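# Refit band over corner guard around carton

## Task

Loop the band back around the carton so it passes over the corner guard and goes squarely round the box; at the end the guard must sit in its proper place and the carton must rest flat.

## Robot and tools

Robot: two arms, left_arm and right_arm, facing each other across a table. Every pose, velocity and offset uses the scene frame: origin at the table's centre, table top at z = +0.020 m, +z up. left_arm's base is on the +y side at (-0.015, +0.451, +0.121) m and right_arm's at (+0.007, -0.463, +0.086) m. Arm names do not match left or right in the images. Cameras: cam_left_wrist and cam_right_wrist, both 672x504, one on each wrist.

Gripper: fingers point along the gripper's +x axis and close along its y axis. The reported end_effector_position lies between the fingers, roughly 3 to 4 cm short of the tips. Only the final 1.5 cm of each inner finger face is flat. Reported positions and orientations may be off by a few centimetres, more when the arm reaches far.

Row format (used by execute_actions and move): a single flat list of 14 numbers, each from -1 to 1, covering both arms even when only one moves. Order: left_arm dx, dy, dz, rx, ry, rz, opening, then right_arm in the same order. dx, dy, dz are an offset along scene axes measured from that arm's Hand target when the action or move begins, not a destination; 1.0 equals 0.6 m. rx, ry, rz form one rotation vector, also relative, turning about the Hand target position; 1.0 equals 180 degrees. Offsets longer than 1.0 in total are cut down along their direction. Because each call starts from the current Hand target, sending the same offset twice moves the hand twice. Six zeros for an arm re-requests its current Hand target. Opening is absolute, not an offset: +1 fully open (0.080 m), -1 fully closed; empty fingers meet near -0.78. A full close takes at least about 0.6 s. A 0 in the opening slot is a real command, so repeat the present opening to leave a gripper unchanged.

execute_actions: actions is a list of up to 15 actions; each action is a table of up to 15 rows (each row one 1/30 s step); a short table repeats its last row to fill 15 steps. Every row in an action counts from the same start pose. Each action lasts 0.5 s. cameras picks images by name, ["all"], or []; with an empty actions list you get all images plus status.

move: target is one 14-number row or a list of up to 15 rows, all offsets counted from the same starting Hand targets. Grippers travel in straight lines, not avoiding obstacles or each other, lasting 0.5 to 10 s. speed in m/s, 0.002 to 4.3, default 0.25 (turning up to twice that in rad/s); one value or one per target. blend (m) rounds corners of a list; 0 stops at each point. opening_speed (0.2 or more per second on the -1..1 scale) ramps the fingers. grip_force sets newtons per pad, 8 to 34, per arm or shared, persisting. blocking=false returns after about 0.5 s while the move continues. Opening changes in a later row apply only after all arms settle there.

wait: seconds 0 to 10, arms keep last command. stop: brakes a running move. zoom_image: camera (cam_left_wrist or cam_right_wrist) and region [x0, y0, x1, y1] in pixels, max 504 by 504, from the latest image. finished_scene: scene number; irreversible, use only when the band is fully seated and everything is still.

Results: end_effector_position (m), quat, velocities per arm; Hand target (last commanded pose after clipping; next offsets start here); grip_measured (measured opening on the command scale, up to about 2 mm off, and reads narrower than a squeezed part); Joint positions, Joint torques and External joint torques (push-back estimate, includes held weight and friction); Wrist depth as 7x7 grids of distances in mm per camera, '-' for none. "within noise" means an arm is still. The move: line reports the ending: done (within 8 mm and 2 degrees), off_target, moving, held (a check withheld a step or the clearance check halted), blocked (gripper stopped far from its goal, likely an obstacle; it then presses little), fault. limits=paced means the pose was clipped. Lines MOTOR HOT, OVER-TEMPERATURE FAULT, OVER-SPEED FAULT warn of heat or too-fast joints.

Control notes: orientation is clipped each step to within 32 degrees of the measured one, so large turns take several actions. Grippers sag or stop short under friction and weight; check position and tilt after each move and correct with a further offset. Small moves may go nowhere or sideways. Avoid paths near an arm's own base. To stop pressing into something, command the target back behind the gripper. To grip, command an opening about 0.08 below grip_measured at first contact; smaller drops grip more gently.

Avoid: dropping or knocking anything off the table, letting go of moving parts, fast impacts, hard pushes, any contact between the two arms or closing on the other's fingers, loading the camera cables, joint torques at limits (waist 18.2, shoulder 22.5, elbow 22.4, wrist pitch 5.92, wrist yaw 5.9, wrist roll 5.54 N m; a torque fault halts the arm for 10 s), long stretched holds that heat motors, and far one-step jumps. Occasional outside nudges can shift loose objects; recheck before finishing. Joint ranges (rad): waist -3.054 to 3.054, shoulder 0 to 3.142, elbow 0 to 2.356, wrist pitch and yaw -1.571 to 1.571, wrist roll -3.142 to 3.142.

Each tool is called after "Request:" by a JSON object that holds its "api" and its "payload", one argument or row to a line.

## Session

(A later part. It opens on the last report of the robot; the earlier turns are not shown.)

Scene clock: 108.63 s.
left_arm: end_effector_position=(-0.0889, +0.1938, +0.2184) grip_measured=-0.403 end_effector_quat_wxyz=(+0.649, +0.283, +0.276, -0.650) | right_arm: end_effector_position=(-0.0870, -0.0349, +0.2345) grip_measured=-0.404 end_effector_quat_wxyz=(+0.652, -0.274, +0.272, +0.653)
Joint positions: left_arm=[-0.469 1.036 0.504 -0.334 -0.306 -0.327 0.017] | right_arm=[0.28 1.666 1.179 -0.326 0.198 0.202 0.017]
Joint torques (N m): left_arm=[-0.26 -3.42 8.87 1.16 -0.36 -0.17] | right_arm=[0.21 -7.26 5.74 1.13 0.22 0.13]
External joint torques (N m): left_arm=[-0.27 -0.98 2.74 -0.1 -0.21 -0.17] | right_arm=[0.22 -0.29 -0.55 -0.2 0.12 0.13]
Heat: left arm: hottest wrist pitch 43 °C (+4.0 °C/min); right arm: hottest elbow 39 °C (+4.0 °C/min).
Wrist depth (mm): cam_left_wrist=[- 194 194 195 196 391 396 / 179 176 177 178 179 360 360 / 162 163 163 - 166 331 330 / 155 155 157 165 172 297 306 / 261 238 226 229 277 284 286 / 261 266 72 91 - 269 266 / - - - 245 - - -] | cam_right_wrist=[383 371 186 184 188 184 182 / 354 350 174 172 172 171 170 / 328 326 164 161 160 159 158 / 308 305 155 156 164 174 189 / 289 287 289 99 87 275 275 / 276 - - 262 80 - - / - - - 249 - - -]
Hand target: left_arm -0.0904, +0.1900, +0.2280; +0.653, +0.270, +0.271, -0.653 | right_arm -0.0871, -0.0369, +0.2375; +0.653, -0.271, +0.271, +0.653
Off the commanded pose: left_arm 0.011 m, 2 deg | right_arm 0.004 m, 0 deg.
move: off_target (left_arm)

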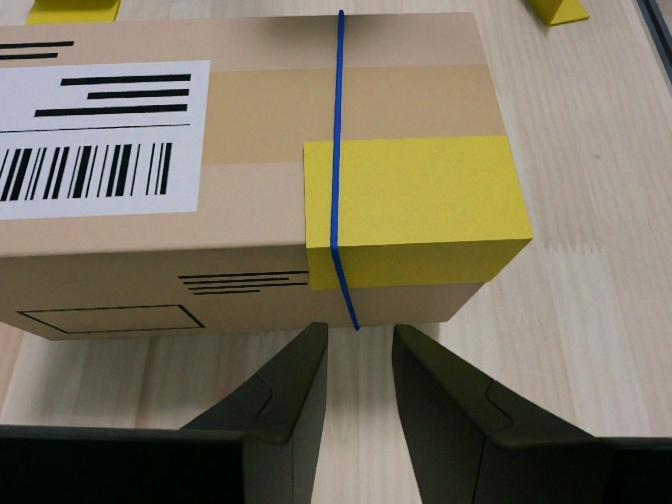

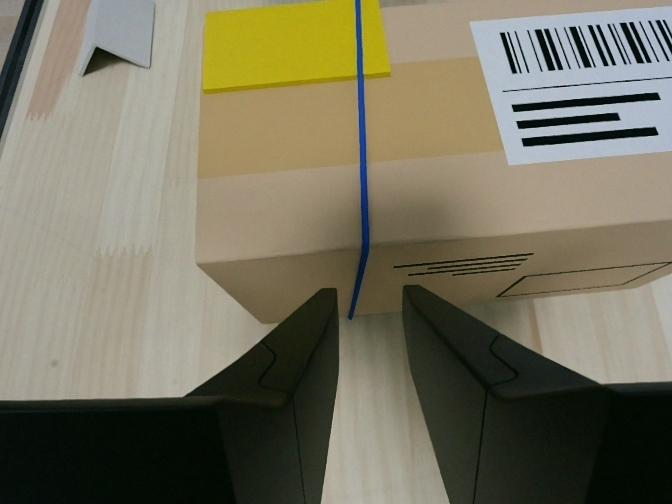

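Request:
{"api": "move", "payload": {
  "target": [
    [0.014, -0.048, -0.052, 0, 0, 0, -0.4, 0, 0, 0, 0, 0, 0, -0.4],
    [0.014, -0.0625, -0.0633, 0, 0, 0, -0.4, 0, 0, 0, 0, 0, 0, -0.4]
  ],
  "speed": [0.12, 0.04],
  "blend": 0.004,
  "cameras": ["cam_left_wrist"]
}}

Request:
{"api": "zoom_image", "payload": {
  "camera": "cam_left_wrist",
  "region": [260, 250, 460, 400]
}}

Scene clock: 119.40 s.
left_arm: end_effector_position=(-0.0822, +0.1537, +0.1937) grip_measured=-0.403 end_effector_quat_wxyz=(+0.655, +0.267, +0.271, -0.653) | right_arm: end_effector_position=(-0.0870, -0.0349, +0.2345) grip_measured=-0.404 end_effector_quat_wxyz=(+0.652, -0.274, +0.272, +0.653)
Joint positions: left_arm=[-0.36 1.253 0.485 -0.042 -0.241 -0.25 0.017] | right_arm=[0.28 1.666 1.179 -0.326 0.198 0.202 0.017]
Joint torques (N m): left_arm=[0.47 -1.58 5.95 2.28 0.17 0.19] | right_arm=[0.31 -7.25 5.69 1.12 0.22 0.13]
External joint torques (N m): left_arm=[0.45 1.9 0.22 0.97 0.29 0.19] | right_arm=[0.32 -0.18 -0.69 -0.24 0.12 0.13]
Heat: left arm: hottest wrist pitch 42 °C (+2.0 °C/min); right arm: hottest elbow 39 °C (+4.0 °C/min).
Wrist depth (mm): cam_left_wrist=[354 364 366 369 374 376 374 / 146 147 149 150 151 158 343 / 134 135 136 137 140 139 312 / - 124 125 123 123 - 286 / 114 115 117 115 116 118 259 / 230 156 73 93 - 244 245 / - - - 222 - - -] | cam_right_wrist=[384 370 186 186 188 184 182 / 354 350 175 172 172 172 170 / 330 327 164 161 161 159 158 / 309 306 155 156 163 174 189 / 288 288 288 99 87 274 276 / 276 - - 263 80 - - / - - - 249 - - -]
Hand target: left_arm -0.0820, +0.1524, +0.1901; +0.653, +0.270, +0.271, -0.653 | right_arm -0.0871, -0.0369, +0.2375; +0.653, -0.271, +0.271, +0.653
Off the commanded pose: left_arm 0.004 m, 0 deg | right_arm 0.004 m, 0 deg.
move: done
Images, in order (width x height): cam_left_wrist 672x504.

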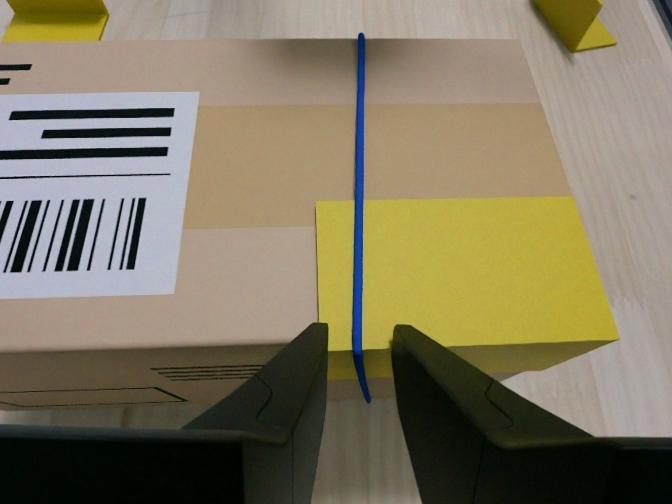

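Scaled by 2.520.

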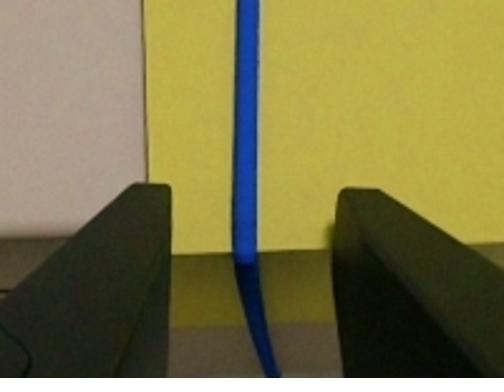

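Request:
{"api": "move", "payload": {
  "target": [
    [0, -0.0033, -0.0033, 0, 0, 0, -0.4, 0, 0, 0, 0, 0, 0, -0.4],
    [0, -0.0033, -0.0033, 0, 0, 0, -1, 0, 0, 0, 0, 0, 0, -0.4],
    [0, 0.0167, 0.0233, 0, 0, 0, -1, 0, 0, 0, 0, 0, 0, -0.4],
    [-0.024, 0.0167, 0.0233, 0, 0, 0, -1, 0, 0, 0, 0, 0, 0, -0.4],
    [-0.024, 0.0017, -0.001, 0, 0, 0, -1, 0, 0, 0, 0, 0, 0, -0.4]
  ],
  "speed": [0.03, 0.03, 0.06, 0.06, 0.05],
  "blend": [0, 0, 0.004, 0.004, 0],
  "opening_speed": 1.0,
  "cameras": ["all"]
}}

Request:
{"api": "zoom_image", "payload": {
  "camera": "cam_left_wrist",
  "region": [260, 250, 460, 400]
}}

Scene clock: 126.80 s.
left_arm: end_effector_position=(-0.0972, +0.1533, +0.1938) grip_measured=-0.770 end_effector_quat_wxyz=(+0.654, +0.263, +0.268, -0.656) | right_arm: end_effector_position=(-0.0870, -0.0349, +0.2345) grip_measured=-0.404 end_effector_quat_wxyz=(+0.652, -0.274, +0.272, +0.653)
Joint positions: left_arm=[-0.424 1.277 0.495 -0.028 -0.281 -0.295 0] | right_arm=[0.28 1.666 1.179 -0.326 0.198 0.202 0.017]
Joint torques (N m): left_arm=[0.21 -1.85 6.36 0.93 -0.07 0.05] | right_arm=[0.21 -7.29 5.79 1.1 0.22 0.13]
External joint torques (N m): left_arm=[0.2 1.73 0.69 -0.37 0.07 0.04] | right_arm=[0.22 -0.25 -0.56 -0.25 0.12 0.13]
Heat: left arm: hottest wrist pitch 42 °C (+1.0 °C/min); right arm: hottest elbow 38 °C (+1.0 °C/min).
Wrist depth (mm): cam_left_wrist=[358 366 373 375 383 381 393 / 147 150 152 153 155 346 348 / 137 136 138 139 141 311 320 / - 125 127 125 126 127 290 / 116 116 119 115 116 119 267 / 202 171 134 73 132 245 247 / - - - - - - -] | cam_right_wrist=[387 366 188 186 188 184 182 / 355 351 175 172 171 171 169 / 329 326 164 161 161 159 158 / 306 305 155 156 164 175 189 / 289 287 289 99 87 274 275 / 275 - - 263 80 - - / - - - 249 - - -]
Hand target: left_arm -0.0964, +0.1535, +0.1894; +0.653, +0.270, +0.271, -0.653 | right_arm -0.0871, -0.0369, +0.2375; +0.653, -0.271, +0.271, +0.653
Off the commanded pose: left_arm 0.004 m, 1 deg | right_arm 0.004 m, 0 deg.
move: done

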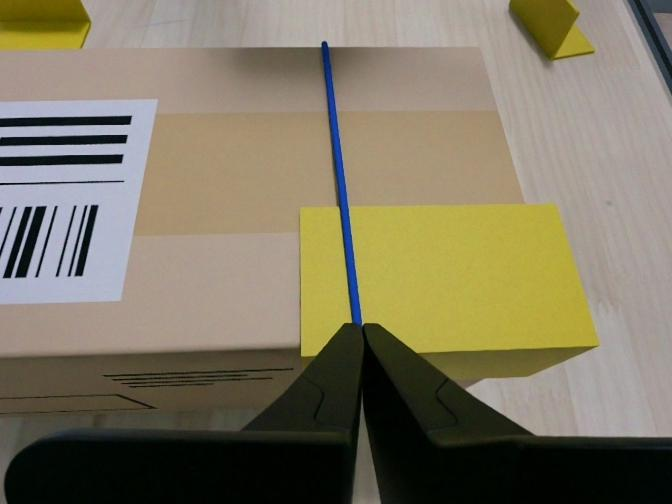

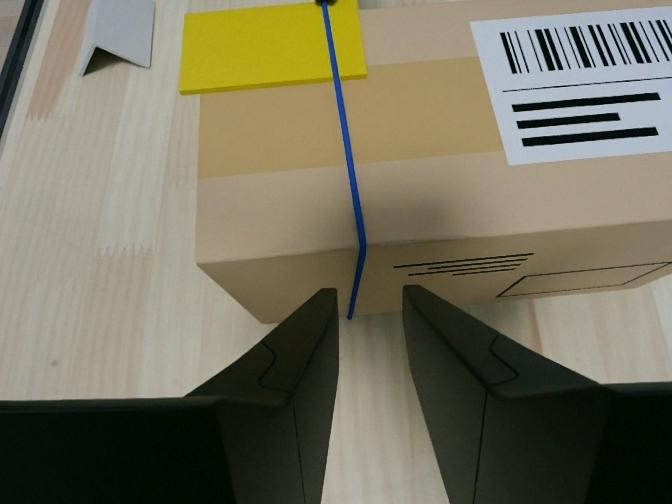

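Scaled by 2.520.

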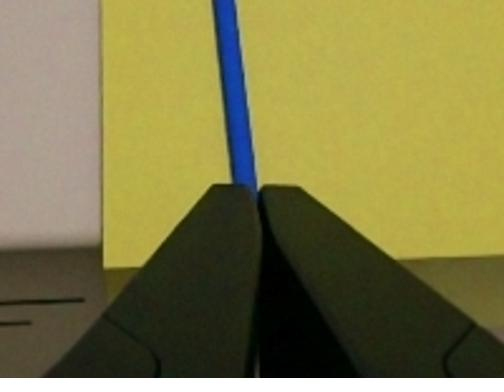

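Request:
{"api": "move", "payload": {
  "target": [
    [0, 0.021, 0.039, 0, 0, 0, -1, -0.08, 0.03, 0.0, 0, 0, 0, -1],
    [0.01, 0.021, 0.039, 0, 0, 0, -1, -0.152, 0.231, -0.012, 0, 0, 0, -1]
  ],
  "speed": [0.1, 0.15],
  "blend": 0.005,
  "cameras": ["all"]
}}

Scene clock: 140.33 s.
left_arm: end_effector_position=(-0.0891, +0.1684, +0.2052) grip_measured=-0.770 end_effector_quat_wxyz=(+0.654, +0.279, +0.277, -0.647) | right_arm: end_effector_position=(-0.1785, +0.0990, +0.2302) grip_measured=-0.772 end_effector_quat_wxyz=(+0.653, -0.273, +0.270, +0.653)
Joint positions: left_arm=[-0.419 1.18 0.514 -0.184 -0.282 -0.298 0] | right_arm=[0.383 2.293 2.049 -0.584 0.271 0.278 0]
Joint torques (N m): left_arm=[0.09 -4.65 7.56 1.05 0.03 0.22] | right_arm=[-0.33 -8.65 8.22 1.09 0.07 -0.02]
External joint torques (N m): left_arm=[0.09 -1.49 1.68 -0.21 0.17 0.22] | right_arm=[-0.31 2.49 1.85 -0.22 -0.07 -0.02]
Heat: left arm: hottest wrist pitch 41 °C (-1.0 °C/min); right arm: hottest elbow 38 °C (-1.0 °C/min).
Wrist depth (mm): cam_left_wrist=[170 174 175 177 177 377 - / 156 160 160 161 162 338 331 / 146 148 147 147 148 154 317 / 135 135 136 132 131 - 291 / 163 149 154 128 128 129 270 / 245 248 - 73 257 252 253 / - - - - - - -] | cam_right_wrist=[1632 358 354 351 351 346 111 / 1446 329 330 328 325 323 114 / 1321 307 303 306 303 301 138 / 290 289 287 286 289 134 133 / 272 271 274 88 123 122 121 / - 261 - - - - 121 / - - - - - - -]
Hand target: left_arm -0.0904, +0.1661, +0.2128; +0.653, +0.270, +0.271, -0.653 | right_arm -0.1782, +0.1017, +0.2302; +0.653, -0.271, +0.271, +0.653
Off the commanded pose: left_arm 0.008 m, 1 deg | right_arm 0.003 m, 0 deg.
move: done

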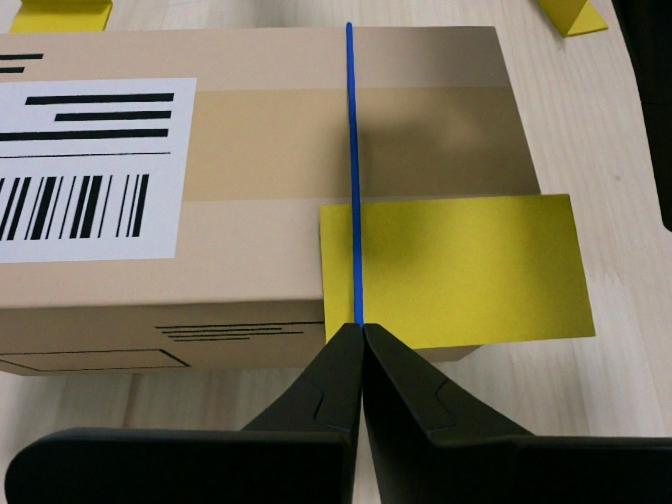

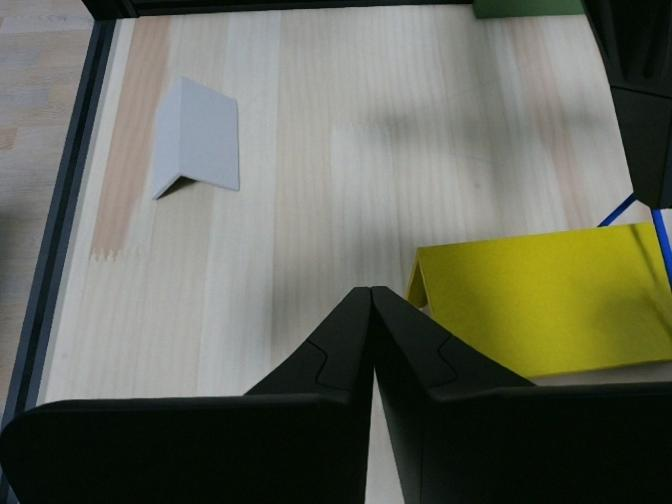

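Request:
{"api": "zoom_image", "payload": {
  "camera": "cam_left_wrist",
  "region": [290, 180, 620, 400]
}}

Request:
{"api": "zoom_image", "payload": {
  "camera": "cam_right_wrist",
  "region": [380, 100, 672, 400]
}}

Scaled by 1.527.

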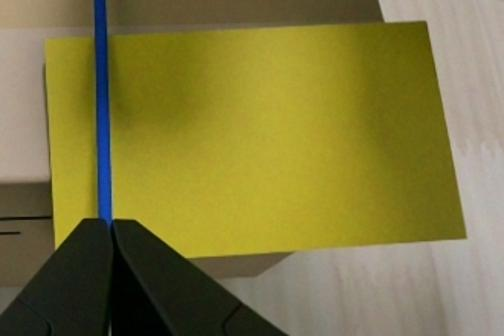

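Scaled by 1.680.

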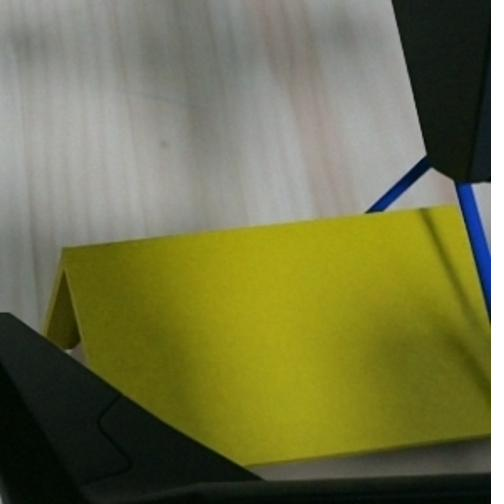

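Request:
{"api": "move", "payload": {
  "target": [
    [0.004, -0.021, -0.039, 0, 0, 0, -1, 0, 0, 0, 0, 0, 0, -1],
    [0.004, -0.021, -0.039, 0, 0, 0, -0.6, 0, 0, 0, 0, 0, 0, -1]
  ],
  "speed": 0.05,
  "opening_speed": 0.4,
  "cameras": ["all"]
}}

Request:
{"api": "zoom_image", "payload": {
  "camera": "cam_left_wrist",
  "region": [260, 180, 620, 420]
}}

Request:
{"api": "zoom_image", "payload": {
  "camera": "cam_right_wrist",
  "region": [380, 100, 672, 400]
}}

Scene clock: 158.00 s.
left_arm: end_effector_position=(-0.0894, +0.1510, +0.1951) grip_measured=-0.604 end_effector_quat_wxyz=(+0.656, +0.261, +0.270, -0.655) | right_arm: end_effector_position=(-0.1785, +0.0990, +0.2298) grip_measured=-0.772 end_effector_quat_wxyz=(+0.653, -0.273, +0.270, +0.653)
Joint positions: left_arm=[-0.386 1.269 0.495 -0.029 -0.257 -0.272 0.008] | right_arm=[0.383 2.294 2.049 -0.584 0.271 0.278 0]
Joint torques (N m): left_arm=[0.2 -2.65 5.06 1.31 -0.01 0.24] | right_arm=[-0.3 -8.61 8.22 1.1 0.06 -0.01]
External joint torques (N m): left_arm=[0.23 0.97 -0.7 -0.02 0.11 0.23] | right_arm=[-0.46 2.61 1.81 -0.21 -0.06 -0.02]
Heat: left arm: hottest wrist pitch 40 °C (-4.0 °C/min); right arm: hottest elbow 41 °C (+2.0 °C/min).
Wrist depth (mm): cam_left_wrist=[- 365 370 376 379 379 - / 146 149 151 152 154 335 341 / 135 136 137 139 141 147 316 / - 125 126 120 - 124 291 / 115 116 118 115 115 116 263 / 193 137 123 73 66 113 244 / - - - - - - -] | cam_right_wrist=[1565 355 352 346 345 338 105 / 1474 325 324 326 324 323 111 / 1344 304 302 304 302 301 117 / 290 288 287 285 286 134 125 / 271 271 272 88 123 122 121 / - 262 - - - - - / - - - - - - -]
Hand target: left_arm -0.0881, +0.1534, +0.1896; +0.653, +0.270, +0.271, -0.653 | right_arm -0.1782, +0.1017, +0.2303; +0.653, -0.271, +0.271, +0.653
Off the commanded pose: left_arm 0.006 m, 1 deg | right_arm 0.003 m, 0 deg.
move: done

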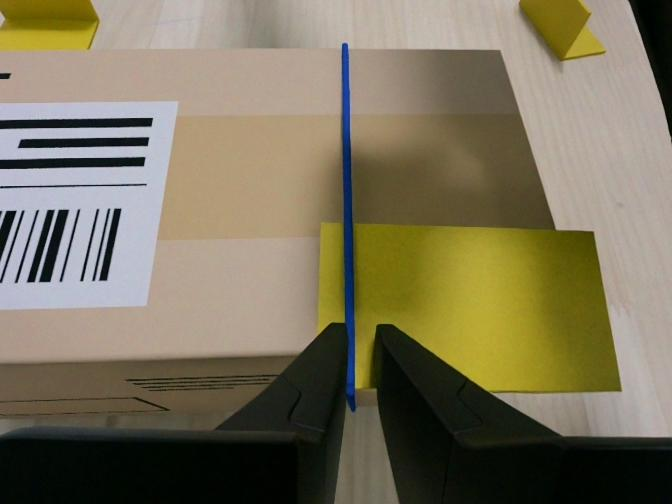

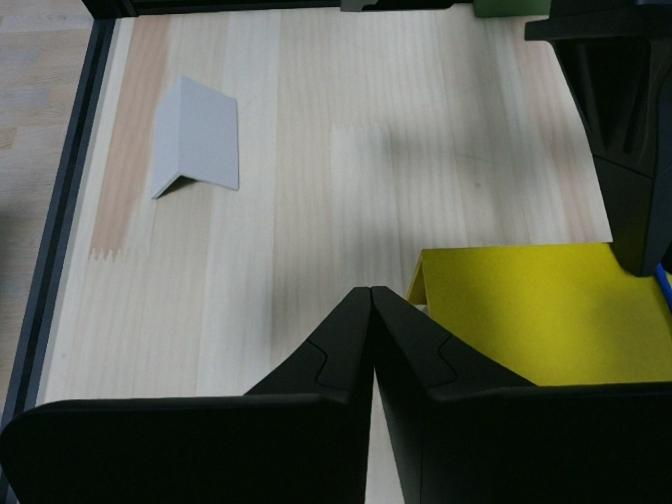

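Scaled by 1.400.

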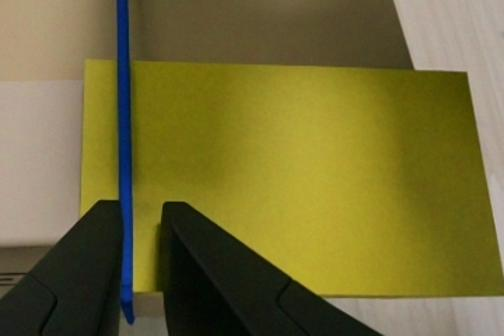

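Scaled by 1.680.

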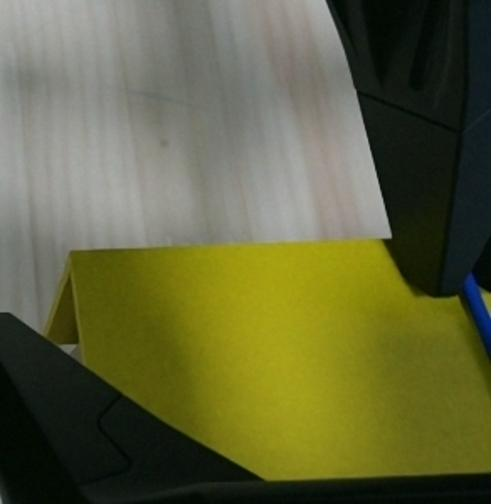

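Request:
{"api": "move", "payload": {
  "target": [0, 0.045, 0.06, 0, 0, 0, -0.6, 0, 0, 0, 0, 0, 0, -1],
  "speed": 0.08,
  "cameras": ["all"]
}}

Request:
{"api": "zoom_image", "payload": {
  "camera": "cam_left_wrist",
  "region": [240, 100, 620, 380]
}}

Request:
{"api": "zoom_image", "payload": {
  "camera": "cam_right_wrist",
  "region": [380, 100, 672, 400]
}}

Scene clock: 165.00 s.
left_arm: end_effector_position=(-0.0867, +0.1842, +0.2161) grip_measured=-0.603 end_effector_quat_wxyz=(+0.649, +0.283, +0.276, -0.650) | right_arm: end_effector_position=(-0.1785, +0.0990, +0.2298) grip_measured=-0.772 end_effector_quat_wxyz=(+0.653, -0.273, +0.270, +0.653)
Joint positions: left_arm=[-0.434 1.079 0.512 -0.29 -0.283 -0.3 0.008] | right_arm=[0.383 2.294 2.049 -0.584 0.271 0.278 0]
Joint torques (N m): left_arm=[-0.34 -3.62 8.69 1.18 -0.39 -0.17] | right_arm=[-0.3 -8.56 8.29 1.08 0.06 0.01]
External joint torques (N m): left_arm=[-0.34 -0.94 2.59 -0.09 -0.24 -0.17] | right_arm=[-0.3 2.81 1.79 -0.25 -0.07 0]
Heat: left arm: hottest wrist pitch 40 °C (-3.0 °C/min); right arm: hottest elbow 42 °C (+3.0 °C/min).
Wrist depth (mm): cam_left_wrist=[- 189 190 192 192 388 123 / 172 173 174 174 176 357 125 / 159 160 160 164 161 168 317 / 148 149 150 149 148 151 304 / 197 203 211 177 229 278 282 / 259 262 - 73 75 267 264 / - - - - - - -] | cam_right_wrist=[1644 356 353 349 349 346 114 / 1455 329 324 325 323 323 313 / 318 303 301 304 302 301 298 / 289 288 286 285 286 283 283 / 272 270 273 88 125 124 122 / - 261 - - - - 119 / - - - - - - -]
Hand target: left_arm -0.0881, +0.1804, +0.2255; +0.653, +0.270, +0.271, -0.653 | right_arm -0.1782, +0.1017, +0.2303; +0.653, -0.271, +0.271, +0.653
Off the commanded pose: left_arm 0.010 m, 2 deg | right_arm 0.003 m, 0 deg.
move: off_target (left_arm)

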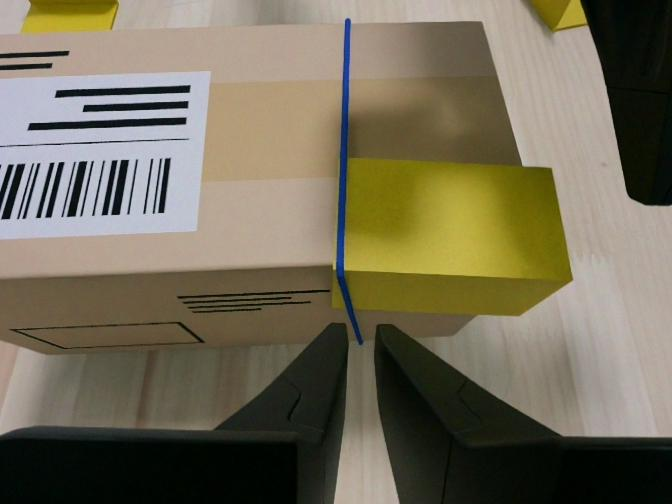

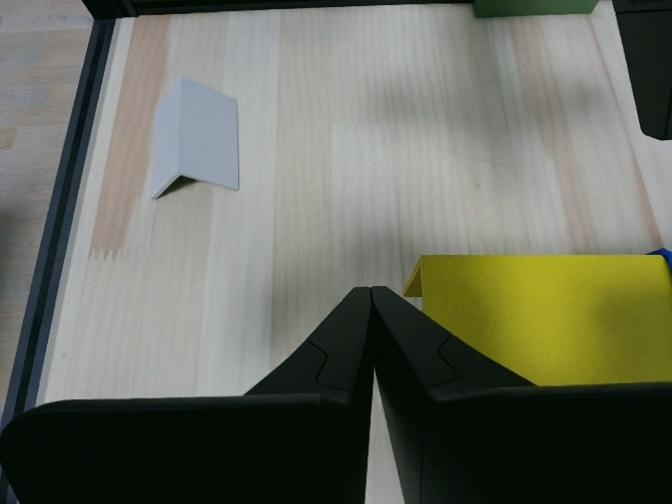

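Scaled by 1.326.

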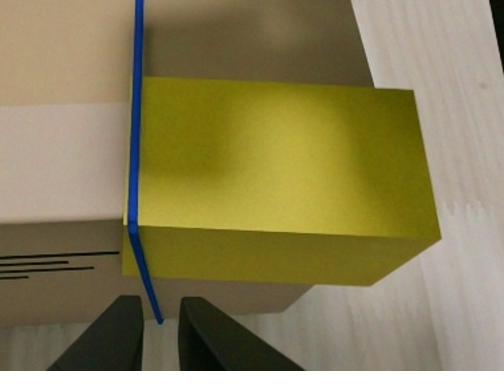

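Scaled by 1.680.

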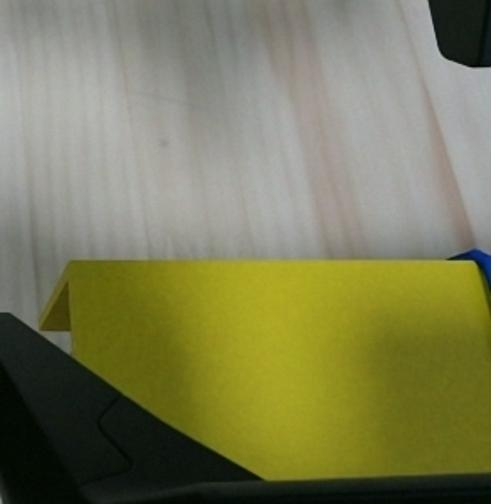

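Request:
{"api": "move", "payload": {
  "target": [-0.058, 0, 0, 0, 0, 0, -1, 0, 0, -0.0467, 0, 0, 0, -1],
  "speed": 0.08,
  "cameras": ["all"]
}}

Request:
{"api": "zoom_image", "payload": {
  "camera": "cam_right_wrist",
  "region": [320, 180, 672, 400]
}}

Request:
{"api": "zoom_image", "payload": {
  "camera": "cam_left_wrist",
  "region": [160, 80, 560, 400]
}}

Scene clock: 178.23 s.
left_arm: end_effector_position=(-0.1207, +0.1842, +0.2200) grip_measured=-0.771 end_effector_quat_wxyz=(+0.650, +0.277, +0.273, -0.653) | right_arm: end_effector_position=(-0.1795, +0.1015, +0.2077) grip_measured=-0.772 end_effector_quat_wxyz=(+0.654, -0.268, +0.268, +0.655)
Joint positions: left_arm=[-0.597 1.155 0.567 -0.298 -0.39 -0.43 0] | right_arm=[0.383 2.303 1.97 -0.483 0.271 0.278 0]
Joint torques (N m): left_arm=[-0.37 -2.36 8.54 1.1 -0.46 -0.18] | right_arm=[-0.33 -8.91 5.92 1.4 0.06 -0.01]
External joint torques (N m): left_arm=[-0.38 0.74 2.56 -0.11 -0.26 -0.18] | right_arm=[-0.32 2.39 -0.47 0.09 -0.07 -0.02]
Heat: left arm: hottest wrist pitch 40 °C (-2.0 °C/min); right arm: hottest elbow 43 °C (+4.1 °C/min).
Wrist depth (mm): cam_left_wrist=[196 395 196 196 147 109 114 / 180 180 181 182 183 127 130 / 165 165 165 163 164 140 334 / 152 155 155 154 150 304 310 / 198 204 215 160 278 286 287 / 264 266 - 73 270 267 268 / - - - - - - -] | cam_right_wrist=[1576 331 327 325 322 322 - / 318 308 298 301 298 297 294 / 286 282 281 281 277 277 273 / 267 264 264 261 120 110 109 / 249 249 250 88 87 102 101 / - 239 - - - - - / - - - - - - -]
Hand target: left_arm -0.1228, +0.1805, +0.2254; +0.653, +0.270, +0.271, -0.653 | right_arm -0.1783, +0.1018, +0.2024; +0.653, -0.271, +0.271, +0.653
Off the commanded pose: left_arm 0.007 m, 1 deg | right_arm 0.006 m, 0 deg.
move: done

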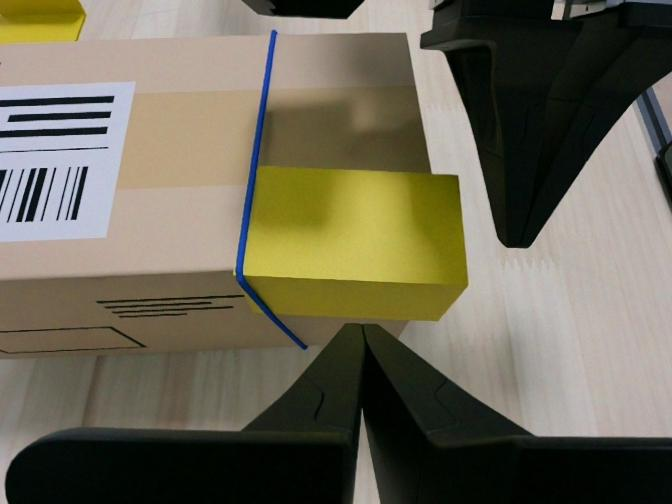

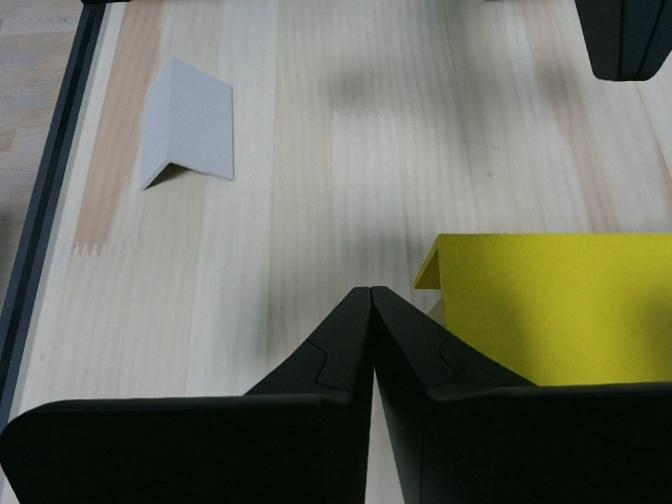

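Scaled by 1.432.

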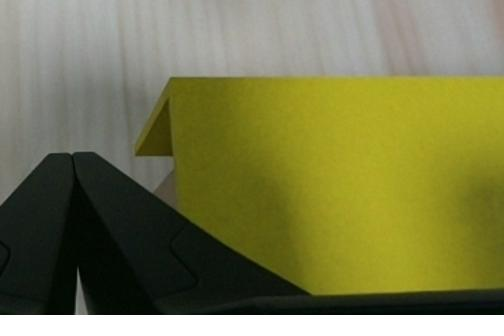

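Scaled by 1.260.

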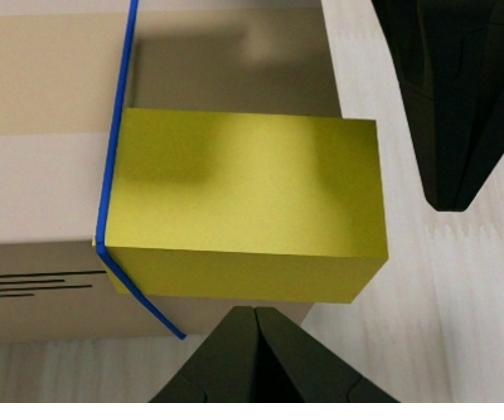

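Request:
{"api": "move", "payload": {
  "target": [
    [0.0683, -0.01, -0.013, 0, 0, 0, -0.48, 0, 0, -0.007, 0, 0, 0, -1],
    [0.0683, -0.045, -0.057, 0, 0, 0, -0.48, 0, 0, -0.014, 0, 0, 0, -1]
  ],
  "speed": [0.12, 0.05],
  "blend": 0.005,
  "cameras": ["all"]
}}

Request:
{"api": "zoom_image", "payload": {
  "camera": "cam_left_wrist",
  "region": [240, 180, 660, 420]
}}

Request:
{"api": "zoom_image", "payload": {
  "camera": "cam_right_wrist",
  "region": [320, 180, 672, 400]
}}

Scene clock: 199.43 s.
left_arm: end_effector_position=(-0.0827, +0.1520, +0.1957) grip_measured=-0.483 end_effector_quat_wxyz=(+0.656, +0.264, +0.270, -0.654) | right_arm: end_effector_position=(-0.1795, +0.1016, +0.2006) grip_measured=-0.772 end_effector_quat_wxyz=(+0.654, -0.267, +0.268, +0.655)
Joint positions: left_arm=[-0.358 1.253 0.49 -0.04 -0.239 -0.25 0.013] | right_arm=[0.383 2.305 1.944 -0.452 0.271 0.278 0]
Joint torques (N m): left_arm=[0.27 -2.65 5.32 1.52 0.06 0.22] | right_arm=[-0.31 -8.6 5.77 1.41 0.04 -0.01]
External joint torques (N m): left_arm=[0.25 0.85 -0.43 0.21 0.18 0.22] | right_arm=[-0.39 2.83 -0.69 0.07 -0.09 -0.02]
Heat: left arm: hottest wrist pitch 40 °C (-1.0 °C/min); right arm: hottest shoulder 45 °C (+10.1 °C/min).
Wrist depth (mm): cam_left_wrist=[160 367 369 166 163 122 95 / 146 149 151 152 154 158 119 / 136 136 138 140 141 142 130 / - 125 127 130 126 126 126 / 116 116 119 116 117 118 120 / 204 143 73 120 - 139 245 / - - - 221 - - -] | cam_right_wrist=[1576 326 320 316 316 313 306 / 304 293 289 293 291 290 287 / 279 273 274 272 271 269 267 / 259 257 256 254 251 102 101 / 244 242 243 88 87 95 96 / - 232 - - - - - / - - - - - - -]
Hand target: left_arm -0.0819, +0.1534, +0.1914; +0.653, +0.270, +0.271, -0.653 | right_arm -0.1782, +0.1017, +0.1939; +0.653, -0.271, +0.271, +0.653
Off the commanded pose: left_arm 0.005 m, 1 deg | right_arm 0.007 m, 1 deg.
move: done; blend cut to 0 m at target 1

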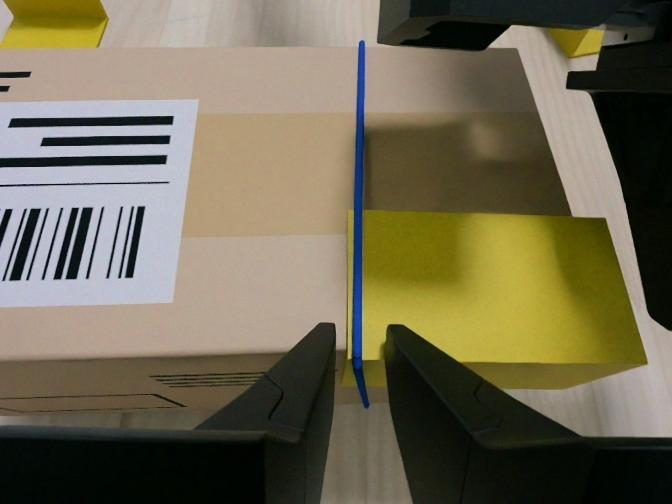

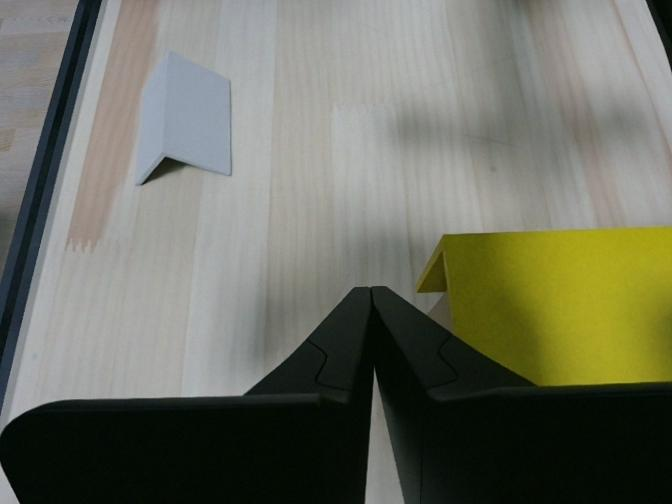

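Scaled by 1.200.

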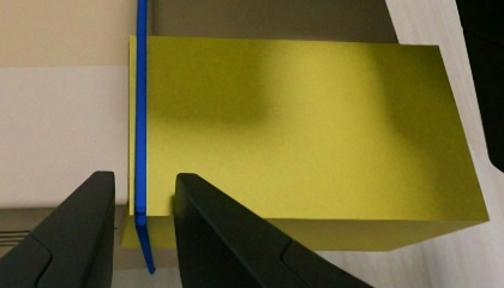

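Scaled by 1.432.

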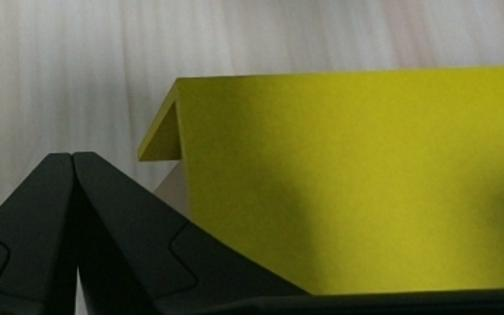

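Request:
{"api": "move", "payload": {
  "target": [0, 0, 0, 0, 0, 0, -0.48, 0.019, 0, 0, 0, 0, 0, -1],
  "speed": 0.03,
  "cameras": ["all"]
}}

Request:
{"api": "zoom_image", "payload": {
  "camera": "cam_left_wrist",
  "region": [240, 180, 660, 420]
}}

Request:
{"api": "zoom_image", "payload": {
  "camera": "cam_right_wrist",
  "region": [320, 180, 672, 400]
}}

Scene clock: 205.43 s.
left_arm: end_effector_position=(-0.0825, +0.1518, +0.1956) grip_measured=-0.483 end_effector_quat_wxyz=(+0.656, +0.264, +0.270, -0.654) | right_arm: end_effector_position=(-0.1720, +0.1008, +0.1897) grip_measured=-0.772 end_effector_quat_wxyz=(+0.650, -0.275, +0.272, +0.654)
Joint positions: left_arm=[-0.357 1.254 0.49 -0.039 -0.239 -0.25 0.013] | right_arm=[0.367 2.305 1.911 -0.434 0.254 0.265 0]
Joint torques (N m): left_arm=[0.15 -2.6 5.34 1.43 0.06 0.23] | right_arm=[-0.9 -10.46 5.79 1.36 0.16 -0.09]
External joint torques (N m): left_arm=[0.14 0.93 -0.42 0.1 0.17 0.22] | right_arm=[-0.9 1.02 -0.7 0.02 0.04 -0.09]
Heat: left arm: hottest wrist pitch 41 °C (+1.0 °C/min); right arm: hottest shoulder 44 °C (+8.1 °C/min).
Wrist depth (mm): cam_left_wrist=[- 365 366 - 77 - 99 / 146 149 151 152 154 153 99 / 136 136 138 139 141 141 124 / - 126 127 127 123 126 128 / 116 117 119 116 118 119 120 / 202 141 73 120 - 154 247 / - - - 220 - - -] | cam_right_wrist=[308 303 300 297 294 293 292 / 282 260 276 275 273 271 271 / 262 260 259 257 256 255 253 / 245 245 243 241 91 89 - / 231 230 232 88 86 83 83 / - 222 - - - - - / - - - - - - -]
Hand target: left_arm -0.0819, +0.1534, +0.1913; +0.653, +0.270, +0.271, -0.653 | right_arm -0.1669, +0.1017, +0.1939; +0.653, -0.271, +0.271, +0.653
Off the commanded pose: left_arm 0.005 m, 1 deg | right_arm 0.007 m, 1 deg.
move: done

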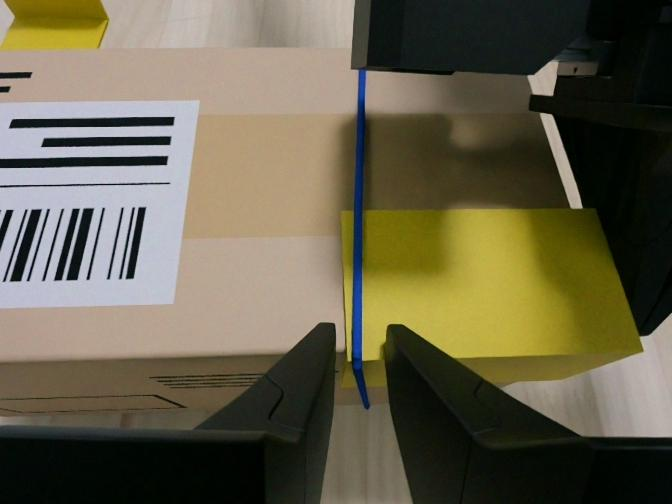

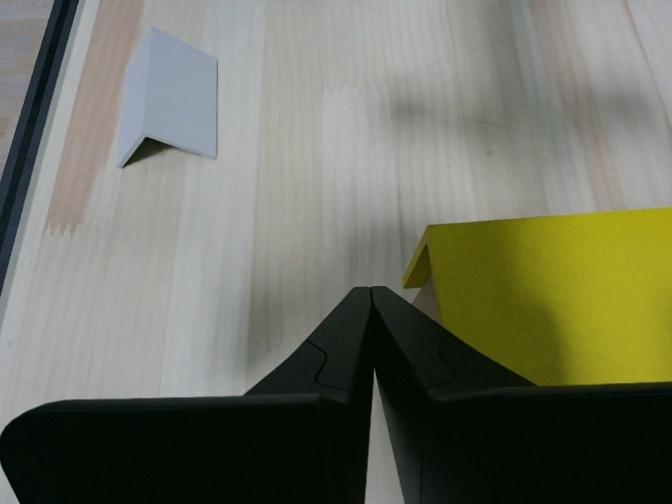

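Scaled by 1.200.

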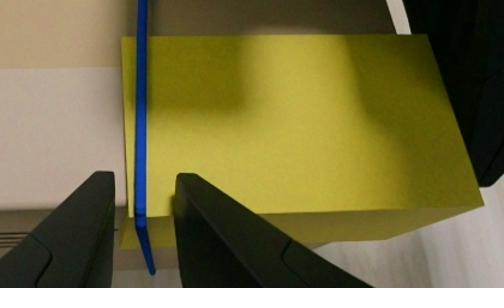

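Scaled by 1.432.

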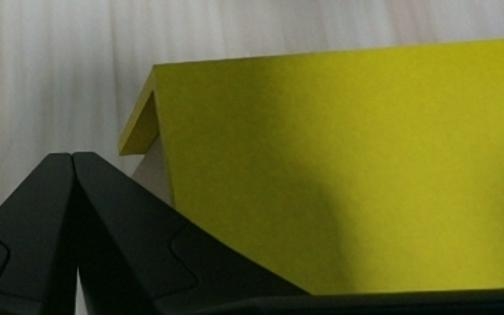

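Request:
{"api": "move", "payload": {
  "target": [
    [0, 0, 0, 0, 0, 0, -0.48, -0.01, 0.015, 0.0167, 0, 0, 0, -1],
    [0, 0, 0, 0, 0, 0, -0.48, 0.0083, 0.015, 0.0167, 0, 0, 0, -1]
  ],
  "speed": 0.04,
  "cameras": ["all"]
}}

Request:
{"api": "zoom_image", "payload": {
  "camera": "cam_left_wrist",
  "region": [240, 40, 660, 420]
}}

Request:
{"api": "zoom_image", "payload": {
  "camera": "cam_right_wrist",
  "region": [320, 180, 672, 400]
}}

Scene clock: 214.93 s.
left_arm: end_effector_position=(-0.0824, +0.1517, +0.1956) grip_measured=-0.483 end_effector_quat_wxyz=(+0.656, +0.264, +0.270, -0.654) | right_arm: end_effector_position=(-0.1678, +0.1106, +0.2013) grip_measured=-0.772 end_effector_quat_wxyz=(+0.650, -0.272, +0.271, +0.656)
Joint positions: left_arm=[-0.357 1.254 0.49 -0.039 -0.239 -0.25 0.013] | right_arm=[0.352 2.33 1.996 -0.486 0.242 0.253 0]
Joint torques (N m): left_arm=[0.19 -2.55 5.31 1.43 0.06 0.21] | right_arm=[-0.95 -10.64 5.46 1.23 0.18 -0.08]
External joint torques (N m): left_arm=[0.19 0.97 -0.47 0.09 0.18 0.21] | right_arm=[-0.82 0.85 -0.96 -0.09 0.05 -0.08]
Heat: left arm: hottest wrist pitch 41 °C (+1.0 °C/min); right arm: hottest shoulder 44 °C (+7.0 °C/min).
Wrist depth (mm): cam_left_wrist=[- 364 366 - - - - / 146 149 152 152 154 155 103 / 136 137 138 139 141 142 114 / - 126 127 127 123 129 121 / 115 117 119 119 118 117 116 / 201 141 73 79 - 244 247 / - - - 221 - - -] | cam_right_wrist=[331 321 316 315 313 308 - / 299 276 292 292 289 286 96 / 278 271 272 271 270 268 267 / 260 258 256 254 253 253 250 / 244 243 244 88 98 96 97 / - 234 - - - - - / - - - - - - -]
Hand target: left_arm -0.0819, +0.1534, +0.1913; +0.653, +0.270, +0.271, -0.653 | right_arm -0.1619, +0.1107, +0.2040; +0.653, -0.271, +0.271, +0.653
Off the commanded pose: left_arm 0.005 m, 1 deg | right_arm 0.006 m, 0 deg.
move: done

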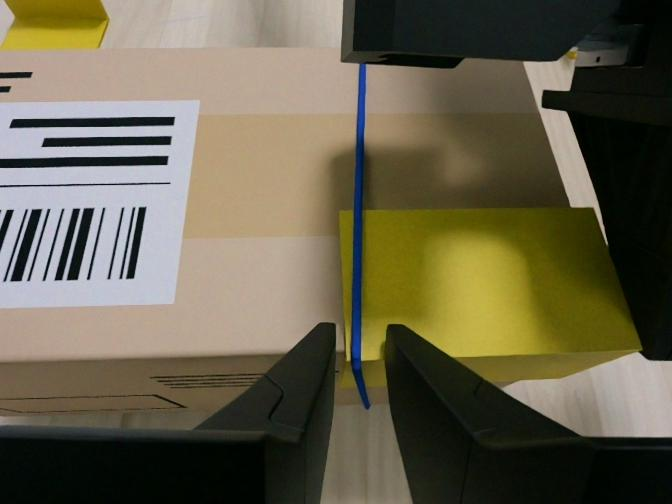

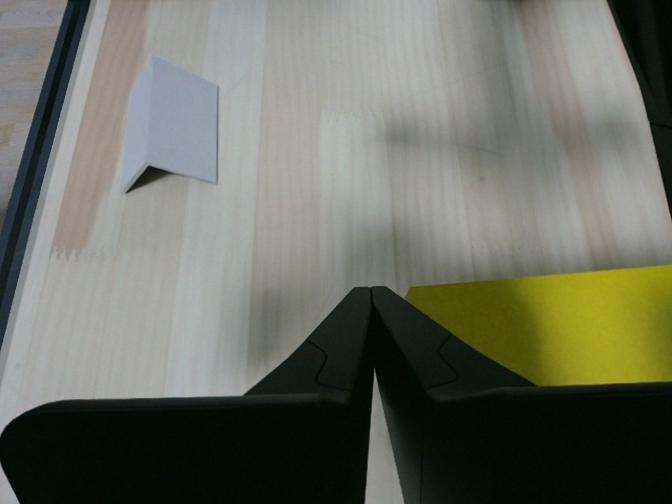

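Scaled by 1.200.

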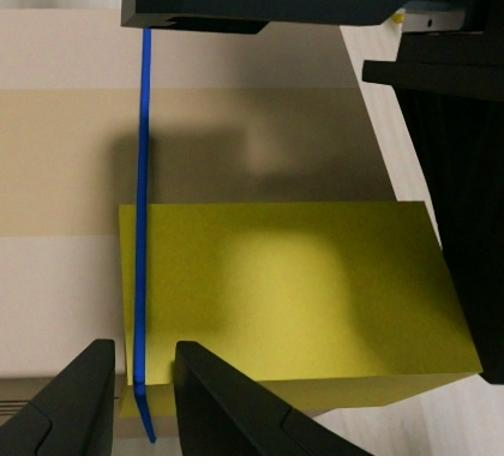

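Scaled by 1.432.

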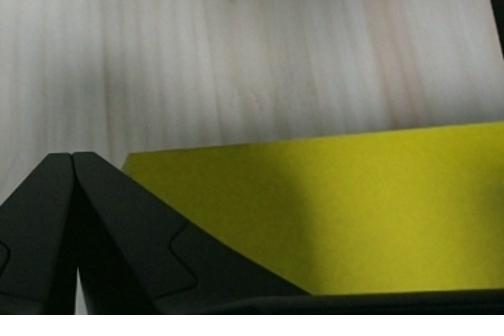

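Request:
{"api": "move", "payload": {
  "target": [
    [0, 0.03, 0.035, 0, 0, 0, -0.48, 0, 0, 0, 0, 0, 0, -1],
    [0, 0.045, 0.055, 0, 0, 0, -0.48, 0.013, 0, 0, 0, 0, 0, -1]
  ],
  "speed": [0.08, 0.03],
  "blend": 0.004,
  "cameras": ["all"]
}}

Request:
{"api": "zoom_image", "payload": {
  "camera": "cam_left_wrist",
  "region": [240, 20, 660, 380]
}}

Scene clock: 220.10 s.
left_arm: end_effector_position=(-0.0806, +0.1844, +0.2147) grip_measured=-0.483 end_effector_quat_wxyz=(+0.649, +0.283, +0.276, -0.650) | right_arm: end_effector_position=(-0.1618, +0.1104, +0.1998) grip_measured=-0.772 end_effector_quat_wxyz=(+0.649, -0.273, +0.271, +0.656)
Joint positions: left_arm=[-0.402 1.067 0.5 -0.284 -0.261 -0.276 0.013] | right_arm=[0.34 2.32 1.974 -0.473 0.231 0.242 0]
Joint torques (N m): left_arm=[-0.28 -3.58 8.67 1.17 -0.36 -0.16] | right_arm=[-1.23 -10.91 5.36 1.2 0.21 -0.08]
External joint torques (N m): left_arm=[-0.26 -0.96 2.61 -0.09 -0.23 -0.17] | right_arm=[-1.21 0.52 -1.06 -0.12 0.09 -0.08]
Heat: left arm: hottest wrist pitch 42 °C (+2.0 °C/min); right arm: hottest shoulder 47 °C (+9.1 °C/min).
Wrist depth (mm): cam_left_wrist=[186 187 188 185 182 118 104 / 170 171 172 173 173 152 120 / 160 158 158 156 154 155 132 / 147 148 149 149 147 151 293 / 198 203 191 195 209 280 280 / 257 261 - 77 - 265 263 / - - - 238 - - -] | cam_right_wrist=[321 318 314 311 309 307 305 / 296 276 292 289 287 284 281 / 277 269 272 270 267 266 263 / 258 257 255 252 252 250 248 / 243 241 243 88 87 95 95 / - 232 - - - - - / - - - - - - -]
Hand target: left_arm -0.0819, +0.1804, +0.2243; +0.653, +0.270, +0.271, -0.653 | right_arm -0.1540, +0.1107, +0.2040; +0.653, -0.271, +0.271, +0.653
Off the commanded pose: left_arm 0.010 m, 2 deg | right_arm 0.009 m, 1 deg.
move: off_target (left_arm, right_arm); blend cut to 0 m at target 1

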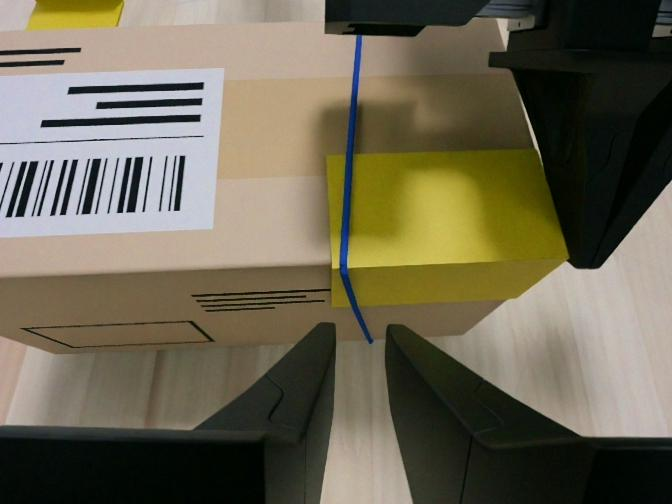

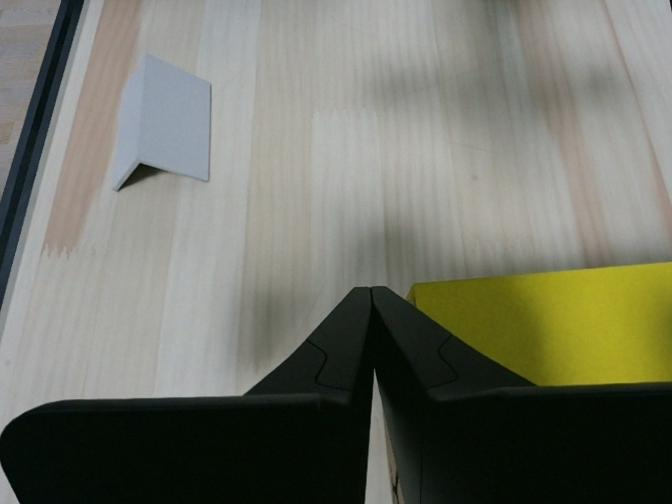

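Scaled by 1.200.

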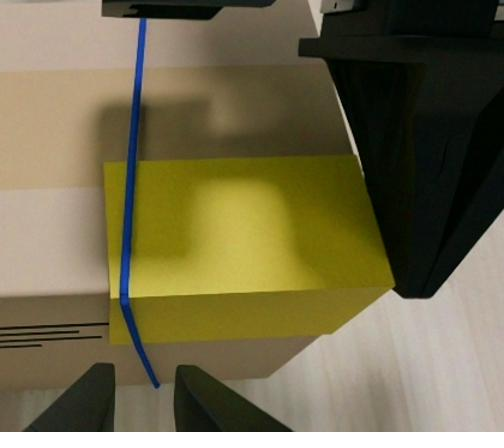

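Request:
{"api": "move", "payload": {
  "target": [
    [0.0082, -0.02, -0.027, 0, 0, 0, -0.6, 0, 0, 0, 0, 0, 0, -1],
    [0.0082, -0.0465, -0.0563, 0, 0, 0, -0.6, 0, 0, 0, 0, 0, 0, -1]
  ],
  "speed": [0.1, 0.04],
  "blend": 0.004,
  "cameras": ["cam_left_wrist"]
}}

Request:
{"api": "zoom_image", "payload": {
  "camera": "cam_left_wrist",
  "region": [260, 250, 460, 400]
}}

Scene clock: 228.33 s.
left_arm: end_effector_position=(-0.0777, +0.1508, +0.1955) grip_measured=-0.597 end_effector_quat_wxyz=(+0.656, +0.263, +0.269, -0.654) | right_arm: end_effector_position=(-0.1617, +0.1104, +0.1997) grip_measured=-0.772 end_effector_quat_wxyz=(+0.649, -0.274, +0.271, +0.656)
Joint positions: left_arm=[-0.333 1.25 0.485 -0.031 -0.223 -0.233 0.008] | right_arm=[0.34 2.32 1.974 -0.473 0.231 0.242 0]
Joint torques (N m): left_arm=[0.31 -2.48 5.28 1.46 0.09 0.23] | right_arm=[-1.24 -10.83 5.41 1.21 0.24 -0.08]
External joint torques (N m): left_arm=[0.29 0.99 -0.45 0.13 0.2 0.22] | right_arm=[-1.22 0.63 -1.04 -0.13 0.12 -0.09]
Heat: left arm: hottest wrist pitch 42 °C (+2.0 °C/min); right arm: hottest shoulder 50 °C (+12.1 °C/min). Fold the right arm in close to its base, or ease its load, before you think long.
Wrist depth (mm): cam_left_wrist=[- 365 367 - - 66 84 / 146 150 152 153 155 155 85 / 136 136 138 139 141 142 115 / 125 126 127 125 129 127 119 / 116 116 119 118 116 119 117 / 188 137 119 73 - 149 247 / - - - - - - -] | cam_right_wrist=[326 319 315 313 309 307 - / 295 276 292 290 287 286 280 / 276 270 271 270 268 266 265 / 258 257 255 253 253 250 248 / 243 241 243 88 87 94 95 / - 232 - - - - - / - - - - - - -]
Hand target: left_arm -0.0769, +0.1525, +0.1905; +0.653, +0.270, +0.271, -0.653 | right_arm -0.1540, +0.1107, +0.2039; +0.653, -0.271, +0.271, +0.653
Off the commanded pose: left_arm 0.005 m, 1 deg | right_arm 0.009 m, 1 deg.
MOTOR HOT: joint 2 (shoulder) of the right arm reports 50 °C; the controller stops that arm at 95 °C. To cool a motor, set the load down, stop pushing, or move to a pose that needs little force.
move: off_target (right_arm); blend cut to 0 m at target 1
Images, in order (width x height): cam_left_wrist 672x504.

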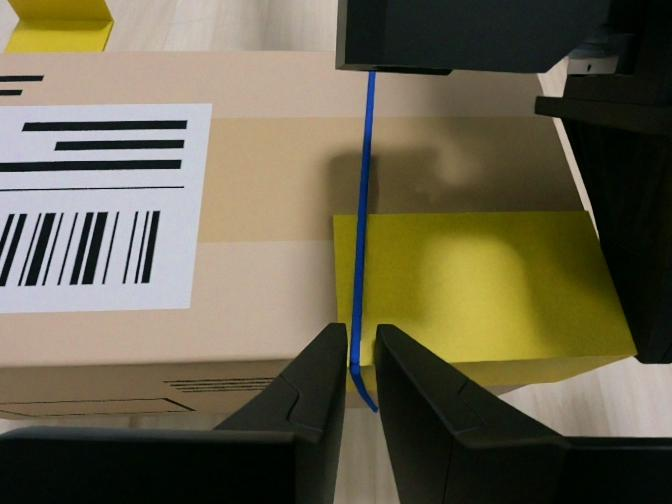

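Scaled by 2.520.

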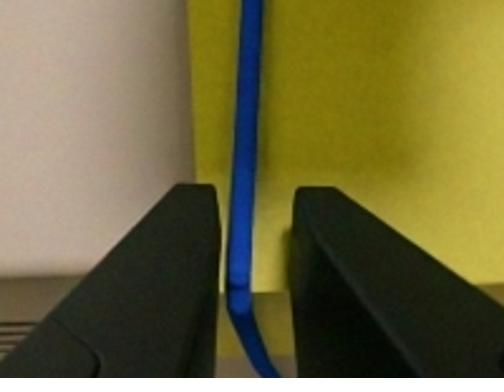

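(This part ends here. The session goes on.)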